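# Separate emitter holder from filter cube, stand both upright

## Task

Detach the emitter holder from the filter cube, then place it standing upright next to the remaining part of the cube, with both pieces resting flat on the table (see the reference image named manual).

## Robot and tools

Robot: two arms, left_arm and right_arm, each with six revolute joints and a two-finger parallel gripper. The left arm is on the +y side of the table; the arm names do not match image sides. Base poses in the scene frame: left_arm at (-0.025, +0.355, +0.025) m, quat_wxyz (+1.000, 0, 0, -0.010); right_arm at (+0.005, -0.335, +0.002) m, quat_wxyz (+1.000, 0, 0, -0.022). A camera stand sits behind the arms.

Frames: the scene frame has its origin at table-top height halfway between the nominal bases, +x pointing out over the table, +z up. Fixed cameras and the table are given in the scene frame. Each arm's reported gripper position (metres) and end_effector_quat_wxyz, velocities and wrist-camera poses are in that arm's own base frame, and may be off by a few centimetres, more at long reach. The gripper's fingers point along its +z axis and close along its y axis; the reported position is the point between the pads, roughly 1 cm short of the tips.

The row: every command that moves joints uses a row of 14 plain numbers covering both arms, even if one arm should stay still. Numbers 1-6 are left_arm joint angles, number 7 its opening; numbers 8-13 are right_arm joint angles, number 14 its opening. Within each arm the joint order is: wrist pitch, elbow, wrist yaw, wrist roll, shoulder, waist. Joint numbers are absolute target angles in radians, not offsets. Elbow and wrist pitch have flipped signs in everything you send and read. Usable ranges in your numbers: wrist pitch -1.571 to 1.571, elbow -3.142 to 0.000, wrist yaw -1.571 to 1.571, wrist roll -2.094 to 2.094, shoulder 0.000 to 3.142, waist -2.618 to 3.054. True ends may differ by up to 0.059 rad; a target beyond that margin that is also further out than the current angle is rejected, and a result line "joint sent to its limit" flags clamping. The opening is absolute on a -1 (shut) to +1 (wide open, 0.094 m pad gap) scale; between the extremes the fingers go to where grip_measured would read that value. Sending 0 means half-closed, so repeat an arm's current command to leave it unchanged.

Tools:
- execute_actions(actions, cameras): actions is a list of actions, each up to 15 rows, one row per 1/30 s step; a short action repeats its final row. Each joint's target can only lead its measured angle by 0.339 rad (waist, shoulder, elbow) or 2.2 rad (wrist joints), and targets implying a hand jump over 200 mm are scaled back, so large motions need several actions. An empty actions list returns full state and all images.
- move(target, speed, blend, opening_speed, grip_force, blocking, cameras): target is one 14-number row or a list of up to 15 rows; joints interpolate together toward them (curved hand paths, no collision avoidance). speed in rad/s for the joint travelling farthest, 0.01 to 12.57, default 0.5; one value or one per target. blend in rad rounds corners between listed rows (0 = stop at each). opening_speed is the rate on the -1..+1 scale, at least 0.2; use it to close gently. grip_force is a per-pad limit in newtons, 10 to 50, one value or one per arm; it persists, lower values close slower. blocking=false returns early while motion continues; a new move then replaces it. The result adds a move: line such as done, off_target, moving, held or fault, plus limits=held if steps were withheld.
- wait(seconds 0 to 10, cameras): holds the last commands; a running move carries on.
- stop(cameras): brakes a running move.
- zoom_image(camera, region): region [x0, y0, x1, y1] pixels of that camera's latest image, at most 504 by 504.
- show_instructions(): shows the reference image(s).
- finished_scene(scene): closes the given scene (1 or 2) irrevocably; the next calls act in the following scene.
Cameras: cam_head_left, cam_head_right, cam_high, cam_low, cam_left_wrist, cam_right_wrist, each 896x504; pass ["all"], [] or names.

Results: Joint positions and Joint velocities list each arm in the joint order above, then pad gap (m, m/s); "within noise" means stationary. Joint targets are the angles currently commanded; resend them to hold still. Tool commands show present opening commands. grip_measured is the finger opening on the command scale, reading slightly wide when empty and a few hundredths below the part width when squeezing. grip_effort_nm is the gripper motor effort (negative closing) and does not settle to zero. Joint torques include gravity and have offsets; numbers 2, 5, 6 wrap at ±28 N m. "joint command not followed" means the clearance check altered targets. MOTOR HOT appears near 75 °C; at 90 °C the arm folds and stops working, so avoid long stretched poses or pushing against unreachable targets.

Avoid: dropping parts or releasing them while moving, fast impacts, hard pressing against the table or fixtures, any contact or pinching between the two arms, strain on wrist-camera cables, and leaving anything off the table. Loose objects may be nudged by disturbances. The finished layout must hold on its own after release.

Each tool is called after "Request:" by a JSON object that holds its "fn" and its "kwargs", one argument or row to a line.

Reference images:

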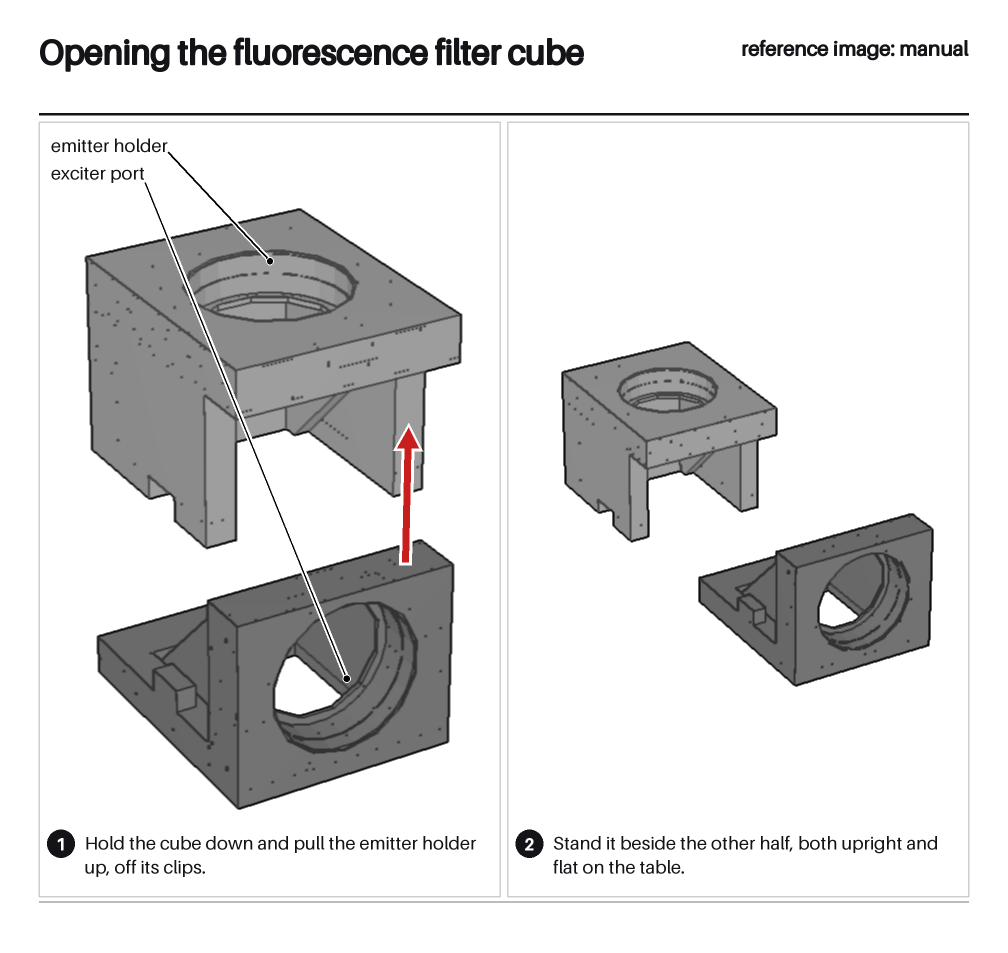

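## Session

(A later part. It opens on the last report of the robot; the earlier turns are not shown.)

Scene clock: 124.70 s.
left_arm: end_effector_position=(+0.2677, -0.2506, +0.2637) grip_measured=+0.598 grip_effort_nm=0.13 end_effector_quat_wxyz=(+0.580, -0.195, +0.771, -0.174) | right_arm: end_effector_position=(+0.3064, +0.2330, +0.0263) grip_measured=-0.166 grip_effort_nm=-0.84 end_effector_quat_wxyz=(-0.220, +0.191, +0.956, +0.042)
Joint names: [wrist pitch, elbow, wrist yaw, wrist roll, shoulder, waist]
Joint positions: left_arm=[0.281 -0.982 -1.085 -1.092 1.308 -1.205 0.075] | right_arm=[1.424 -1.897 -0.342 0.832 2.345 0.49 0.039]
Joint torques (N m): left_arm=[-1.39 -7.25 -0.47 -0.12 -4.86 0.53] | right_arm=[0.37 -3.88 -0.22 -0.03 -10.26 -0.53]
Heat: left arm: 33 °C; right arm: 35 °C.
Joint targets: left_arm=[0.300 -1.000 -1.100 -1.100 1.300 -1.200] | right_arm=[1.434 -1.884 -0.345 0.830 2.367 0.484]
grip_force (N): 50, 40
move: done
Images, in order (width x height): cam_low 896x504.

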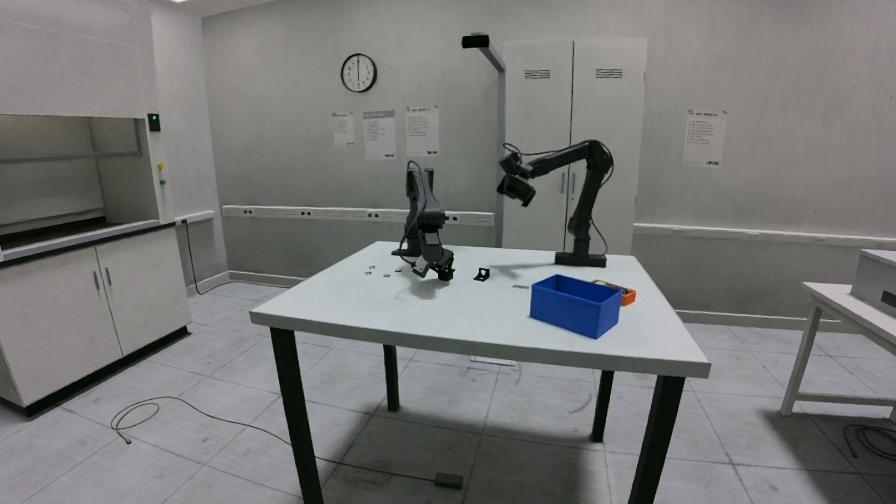

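Request:
{"fn": "move", "kwargs": {
  "target": [0.3,-1.0,-1.1,-1.1,1.3,-1.2,0.6,1.42,-1.87,-0.345,0.83,2.372,0.484,-1],
  "speed": 0.05,
  "cameras": ["cam_low","cam_high","cam_right_wrist"]
}}

Request:
{"fn": "zoom_image", "kwargs": {
  "camera": "cam_low",
  "region": [430, 250, 470, 285]
}}

Request:
{"fn": "zoom_image", "kwargs": {
  "camera": "cam_high",
  "region": [480, 150, 560, 220]
}}

Scene clock: 126.67 s.
left_arm: end_effector_position=(+0.2677, -0.2506, +0.2637) grip_measured=+0.598 grip_effort_nm=0.14 end_effector_quat_wxyz=(+0.580, -0.195, +0.771, -0.174) | right_arm: end_effector_position=(+0.3034, +0.2335, +0.0251) grip_measured=-0.166 grip_effort_nm=-0.84 end_effector_quat_wxyz=(-0.226, +0.192, +0.954, +0.044)
Joint names: [wrist pitch, elbow, wrist yaw, wrist roll, shoulder, waist]
Joint positions: left_arm=[0.281 -0.982 -1.085 -1.092 1.308 -1.205 0.075] | right_arm=[1.423 -1.887 -0.353 0.83 2.345 0.49 0.039]
Joint torques (N m): left_arm=[-1.38 -7.21 -0.47 -0.12 -4.77 0.49] | right_arm=[0.26 -3.49 -0.13 -0.02 -9.85 -0.51]
Heat: left arm: 33 °C; right arm: 35 °C.
Joint targets: left_arm=[0.300 -1.000 -1.100 -1.100 1.300 -1.200] | right_arm=[1.420 -1.870 -0.345 0.830 2.372 0.484]
grip_force (N): 50, 40
move: done
Images, in order (width x height): cam_high 896x504, cam_low 896x504, cam_right_wrist 896x504.

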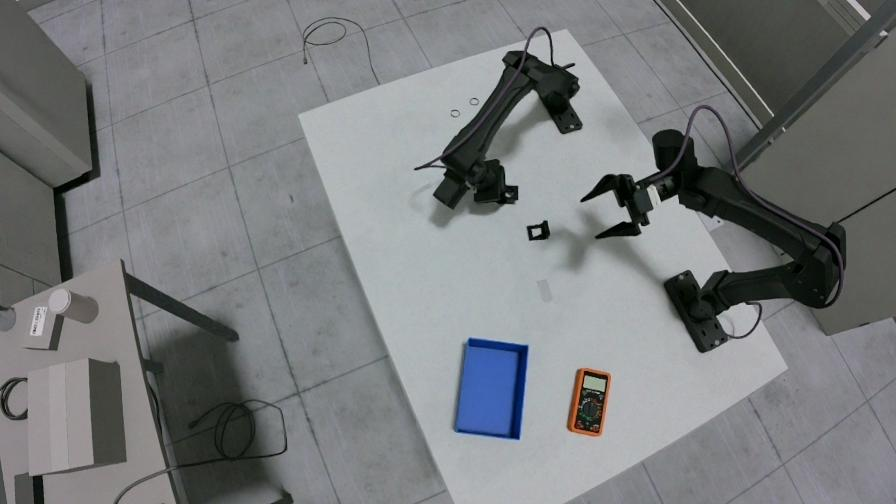

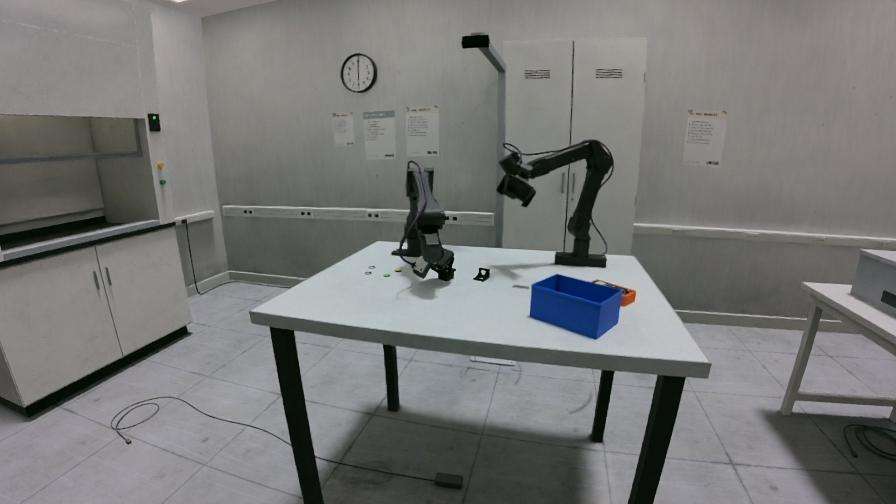

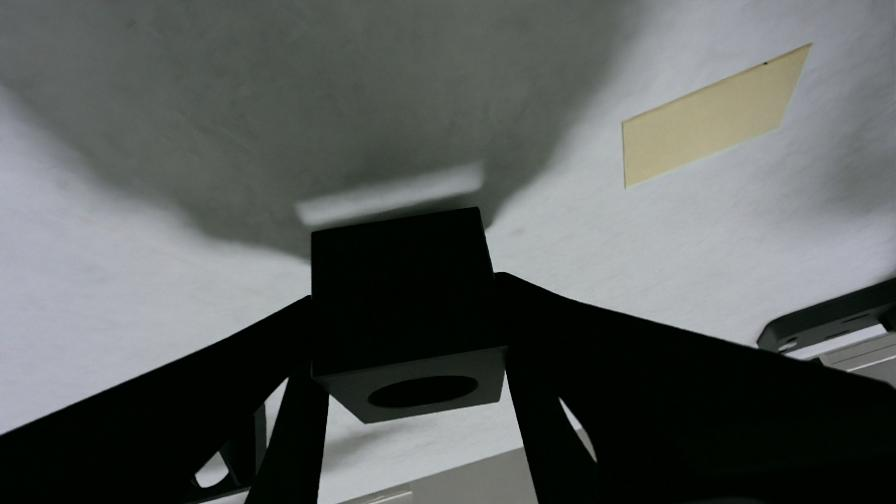

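Scaled by 12.600 from the camera's 896x504 image, which has a finer 1280x720 frame.

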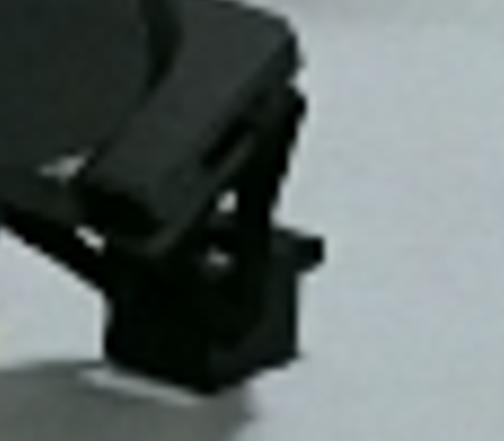

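Scaled by 6.300 from the camera's 896x504 image, which has a finer 1280x720 frame.

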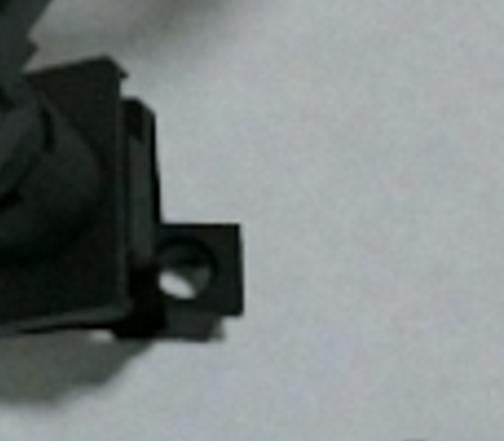

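Request:
{"fn": "move", "kwargs": {
  "target": [0.3,-1.0,-1.1,-1.1,1.3,-1.2,0.6,1.47,-1.865,-0.375,0.83,2.372,0.484,-1],
  "speed": 0.06,
  "cameras": ["cam_low","cam_high","cam_head_left"]
}}

Request:
{"fn": "zoom_image", "kwargs": {
  "camera": "cam_low",
  "region": [430, 230, 500, 290]
}}

Scene clock: 129.77 s.
left_arm: end_effector_position=(+0.2677, -0.2506, +0.2637) grip_measured=+0.598 grip_effort_nm=0.13 end_effector_quat_wxyz=(+0.580, -0.195, +0.771, -0.174) | right_arm: end_effector_position=(+0.2988, +0.2343, +0.0251) grip_measured=-0.166 grip_effort_nm=-0.84 end_effector_quat_wxyz=(-0.237, +0.194, +0.951, +0.046)
Joint names: [wrist pitch, elbow, wrist yaw, wrist roll, shoulder, waist]
Joint positions: left_arm=[0.281 -0.982 -1.085 -1.092 1.308 -1.205 0.075] | right_arm=[1.43 -1.878 -0.37 0.83 2.345 0.49 0.039]
Joint torques (N m): left_arm=[-1.39 -7.2 -0.48 -0.13 -4.77 0.44] | right_arm=[0.72 -3.92 -0.27 -0.01 -9.84 -0.51]
Heat: left arm: 33 °C; right arm: 34 °C.
Joint targets: left_arm=[0.300 -1.000 -1.100 -1.100 1.300 -1.200] | right_arm=[1.470 -1.865 -0.375 0.830 2.372 0.484]
grip_force (N): 50, 40
move: off_target (right_arm); right_arm: the wrist pitch is farthest, 0.040 rad from its target
Images, in order (width x height): cam_head_left 896x504, cam_high 896x504, cam_low 896x504.

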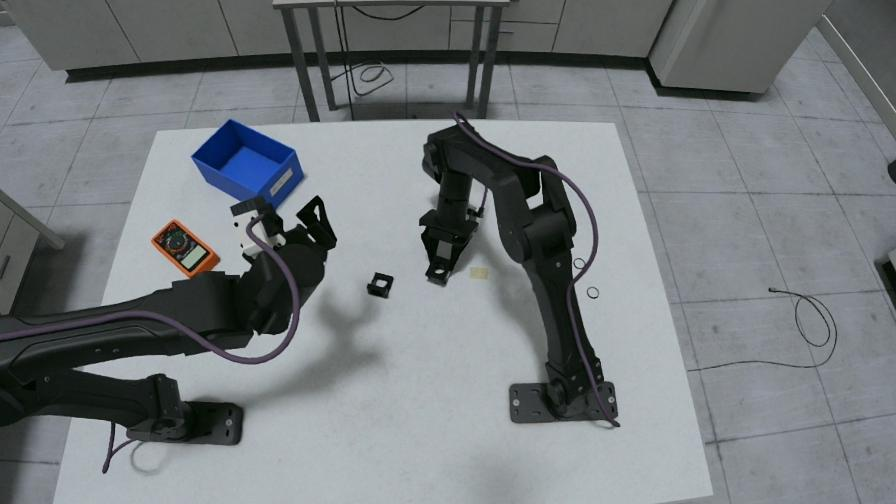

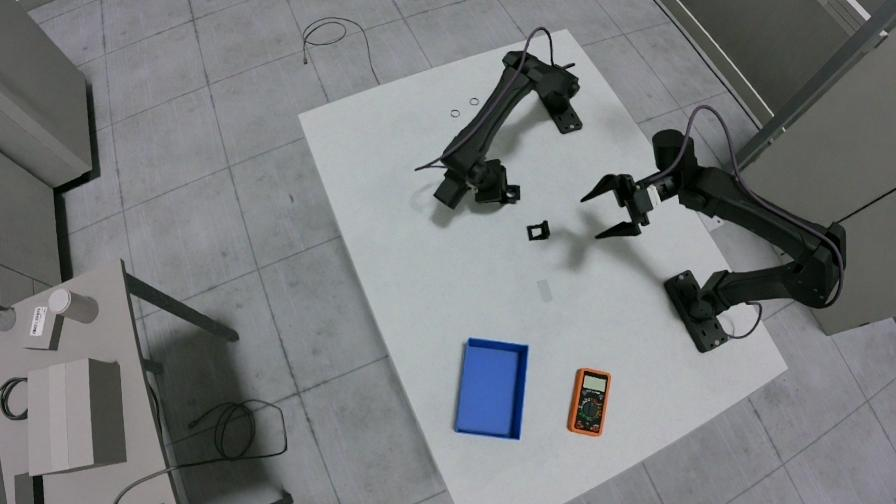

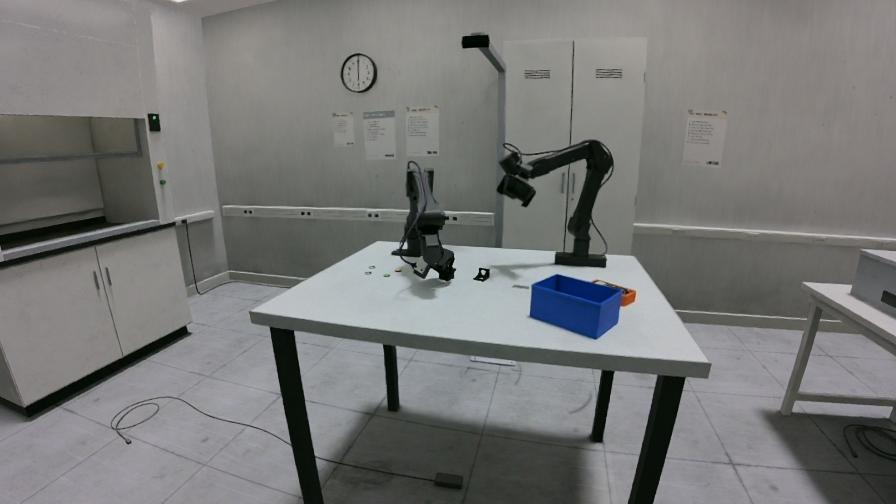

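Scaled by 7.200 from the camera's 896x504 image, which has a finer 1280x720 frame.

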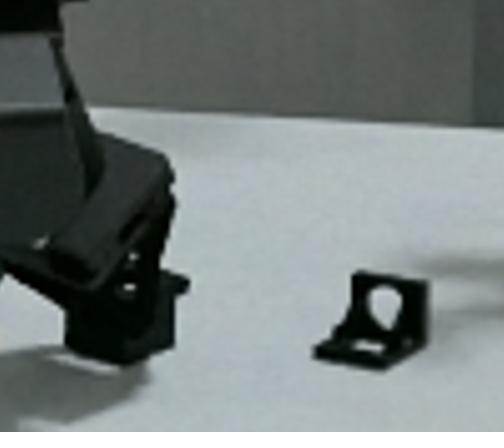

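Request:
{"fn": "move", "kwargs": {
  "target": [0.3,-1.0,-1.1,-1.1,1.3,-1.2,0.6,1.445,-1.88,-0.372,0.83,2.365,0.486,0.2],
  "speed": 0.05,
  "opening_speed": 0.4,
  "cameras": ["cam_low","cam_high"]
}}

Request:
{"fn": "zoom_image", "kwargs": {
  "camera": "cam_low",
  "region": [430, 230, 500, 290]
}}

Request:
{"fn": "zoom_image", "kwargs": {
  "camera": "cam_high",
  "region": [450, 140, 590, 250]
}}

Scene clock: 133.37 s.
left_arm: end_effector_position=(+0.2677, -0.2506, +0.2637) grip_measured=+0.598 grip_effort_nm=0.13 end_effector_quat_wxyz=(+0.580, -0.195, +0.771, -0.174) | right_arm: end_effector_position=(+0.2989, +0.2343, +0.0251) grip_measured=+0.197 grip_effort_nm=0.15 end_effector_quat_wxyz=(-0.237, +0.194, +0.951, +0.046)
Joint names: [wrist pitch, elbow, wrist yaw, wrist roll, shoulder, waist]
Joint positions: left_arm=[0.281 -0.982 -1.085 -1.092 1.308 -1.205 0.075] | right_arm=[1.429 -1.878 -0.37 0.83 2.345 0.49 0.056]
Joint torques (N m): left_arm=[-1.39 -7.19 -0.47 -0.12 -4.74 0.51] | right_arm=[0.46 -5.3 -0.24 -0.02 -10.37 -0.35]
Heat: left arm: 33 °C; right arm: 34 °C.
Joint targets: left_arm=[0.300 -1.000 -1.100 -1.100 1.300 -1.200] | right_arm=[1.445 -1.880 -0.372 0.830 2.365 0.486]
grip_force (N): 50, 40
move: done
Images, in order (width x height): cam_high 896x504, cam_low 896x504.

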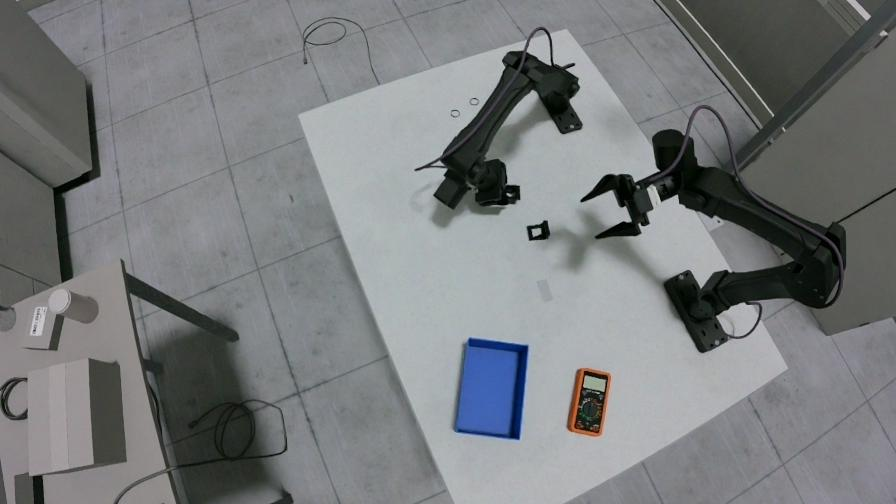

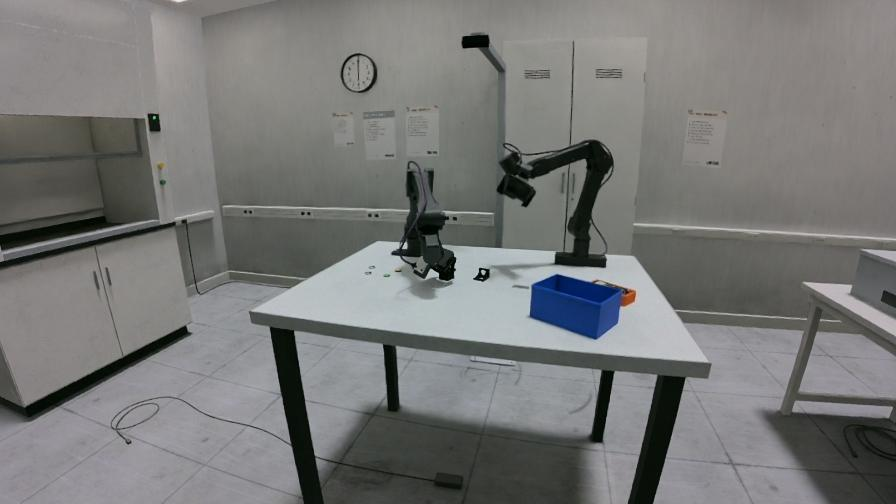

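Scaled by 7.200 from the camera's 896x504 image, which has a finer 1280x720 frame.

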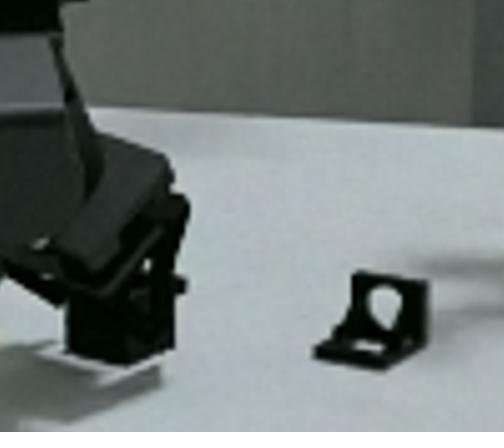

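Scaled by 3.600 from the camera's 896x504 image, which has a finer 1280x720 frame.

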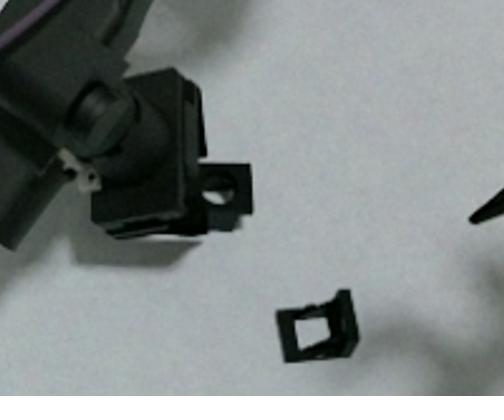

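Request:
{"fn": "move", "kwargs": {
  "target": [0.3,-1.0,-1.1,-1.1,1.3,-1.2,0.6,1.562,-2.01,-0.372,0.83,2.377,0.458,0.2],
  "speed": 0.1,
  "cameras": ["cam_low","cam_high"]
}}

Request:
{"fn": "zoom_image", "kwargs": {
  "camera": "cam_low",
  "region": [430, 230, 500, 290]
}}

Request:
{"fn": "zoom_image", "kwargs": {
  "camera": "cam_high",
  "region": [450, 140, 590, 250]
}}

Scene clock: 135.87 s.
left_arm: end_effector_position=(+0.2677, -0.2506, +0.2637) grip_measured=+0.598 grip_effort_nm=0.13 end_effector_quat_wxyz=(+0.580, -0.195, +0.771, -0.174) | right_arm: end_effector_position=(+0.3139, +0.2320, +0.0465) grip_measured=+0.197 grip_effort_nm=0.15 end_effector_quat_wxyz=(-0.229, +0.204, +0.950, +0.055)
Joint names: [wrist pitch, elbow, wrist yaw, wrist roll, shoulder, waist]
Joint positions: left_arm=[0.281 -0.982 -1.085 -1.092 1.308 -1.205 0.075] | right_arm=[1.51 -1.989 -0.37 0.83 2.355 0.466 0.056]
Joint torques (N m): left_arm=[-1.38 -7.2 -0.48 -0.13 -4.81 0.5] | right_arm=[0.79 -7.39 -0.24 -0.01 -10.5 -0.58]
Heat: left arm: 33 °C; right arm: 34 °C.
Joint targets: left_arm=[0.300 -1.000 -1.100 -1.100 1.300 -1.200] | right_arm=[1.562 -2.010 -0.372 0.830 2.377 0.458]
grip_force (N): 50, 40
move: off_target (right_arm); right_arm: the wrist pitch is farthest, 0.052 rad from its target
Images, in order (width x height): cam_high 896x504, cam_low 896x504.

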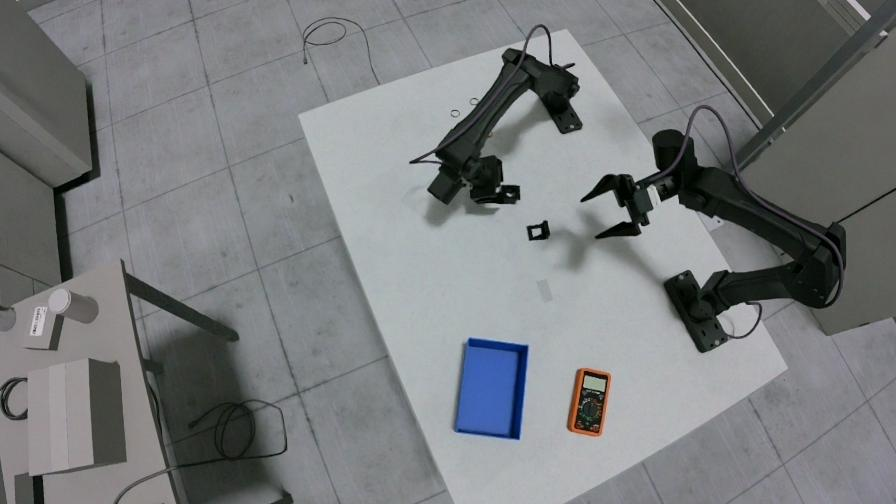

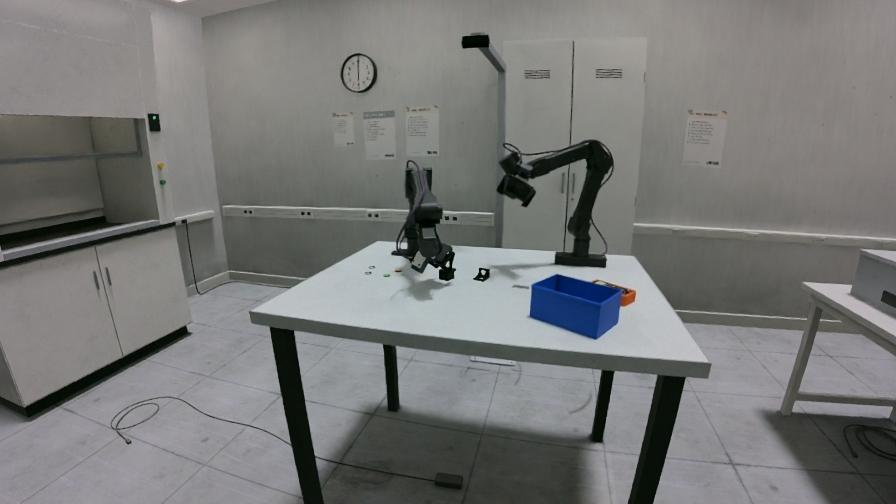

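Scaled by 7.200 from the camera's 896x504 image, which has a finer 1280x720 frame.

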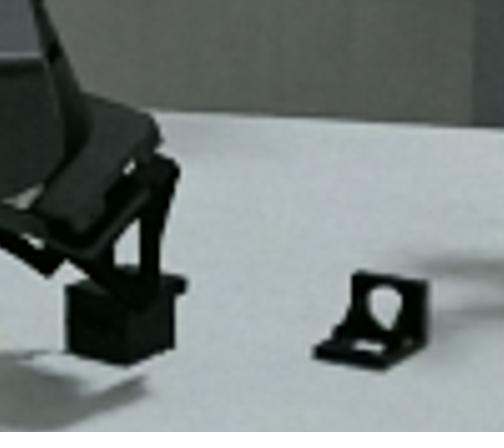

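Scaled by 3.600 from the camera's 896x504 image, which has a finer 1280x720 frame.

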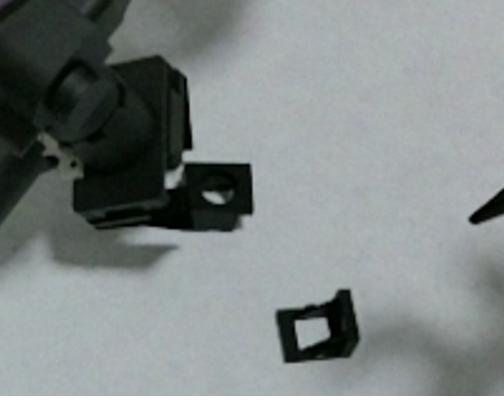

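Request:
{"fn": "move", "kwargs": {
  "target": [
    [0.3,-1.0,-1.1,-1.1,1.3,-1.2,0.6,1.571,-2.17,-0.372,0.83,2.38,0.435,0.2],
    [0.3,-1.0,-1.1,-1.1,1.3,-1.2,0.6,1.571,-2.4,-0.372,0.83,2.35,0.37,0.2],
    [0.3,-1.0,-1.1,-1.1,1.3,-1.2,0.6,1.4,-2.4,-0.372,0.83,2.2,0.1,0.2]
  ],
  "speed": [0.12,0.25,0.4],
  "blend": [0.05,0.1,0],
  "cameras": ["cam_low","cam_high","cam_head_left"]
}}

Request:
{"fn": "zoom_image", "kwargs": {
  "camera": "cam_low",
  "region": [430, 230, 500, 290]
}}

Request:
{"fn": "zoom_image", "kwargs": {
  "camera": "cam_head_left",
  "region": [340, 230, 500, 310]
}}

Request:
{"fn": "zoom_image", "kwargs": {
  "camera": "cam_high",
  "region": [450, 140, 590, 250]
}}

Scene clock: 140.03 s.
left_arm: end_effector_position=(+0.2677, -0.2506, +0.2637) grip_measured=+0.598 grip_effort_nm=0.14 end_effector_quat_wxyz=(+0.580, -0.195, +0.771, -0.174) | right_arm: end_effector_position=(+0.4834, +0.1124, +0.1962) grip_measured=+0.197 grip_effort_nm=0.15 end_effector_quat_wxyz=(+0.061, +0.321, +0.916, +0.233)
Joint names: [wrist pitch, elbow, wrist yaw, wrist roll, shoulder, waist]
Joint positions: left_arm=[0.281 -0.982 -1.085 -1.092 1.308 -1.205 0.075] | right_arm=[1.393 -2.381 -0.37 0.83 2.233 0.095 0.056]
Joint torques (N m): left_arm=[-1.39 -7.21 -0.48 -0.14 -4.81 0.51] | right_arm=[-0.74 -7.86 -0.24 -0.01 -14.87 0.39]
Heat: left arm: 32 °C; right arm: 33 °C.
Joint targets: left_arm=[0.300 -1.000 -1.100 -1.100 1.300 -1.200] | right_arm=[1.400 -2.400 -0.372 0.830 2.200 0.100]
joint sent to its limit (right arm) — the wrist pitch, upper limit.
grip_force (N): 50, 40
move: done; joint sent to its limit at targets 1 and 2
Images, in order (width x height): cam_head_left 896x504, cam_high 896x504, cam_low 896x504.

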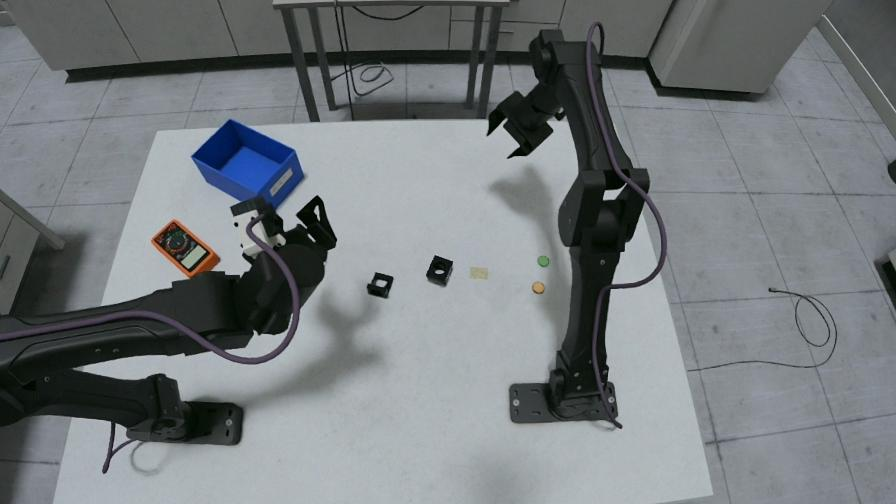

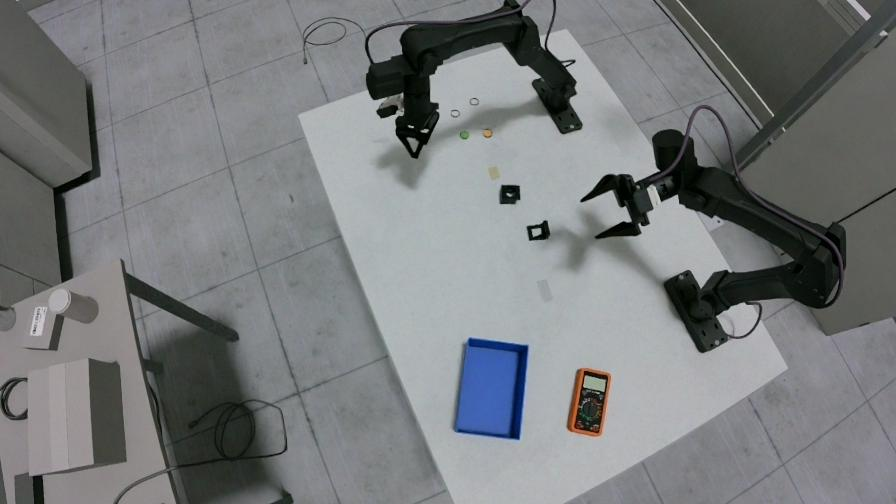

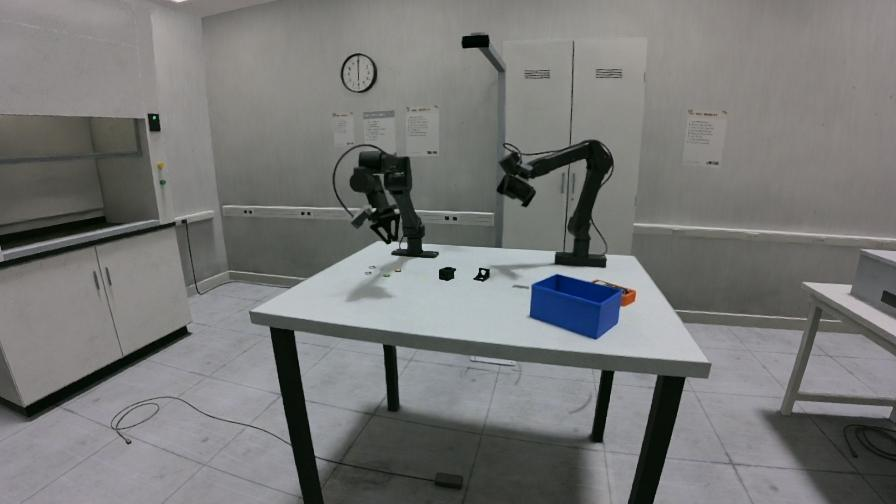

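Scaled by 7.200 from the camera's 896x504 image, which has a finer 1280x720 frame.

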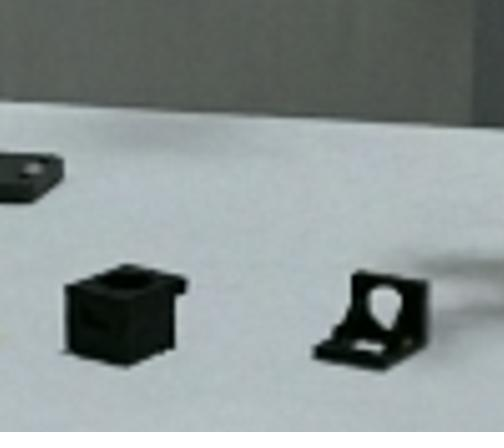

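Scaled by 3.150 from the camera's 896x504 image, which has a finer 1280x720 frame.

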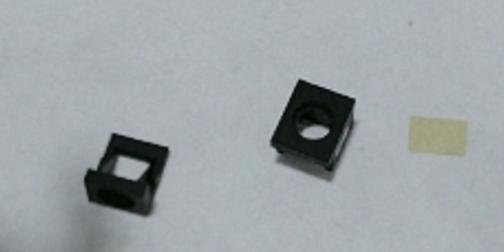

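Scaled by 3.600 from the camera's 896x504 image, which has a finer 1280x720 frame.

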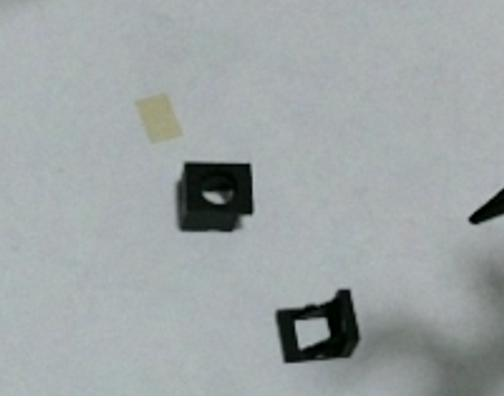

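Both stand upright.

Request:
{"fn": "finished_scene", "kwargs": {
  "scene": 2
}}

The scene is finished: the task was done.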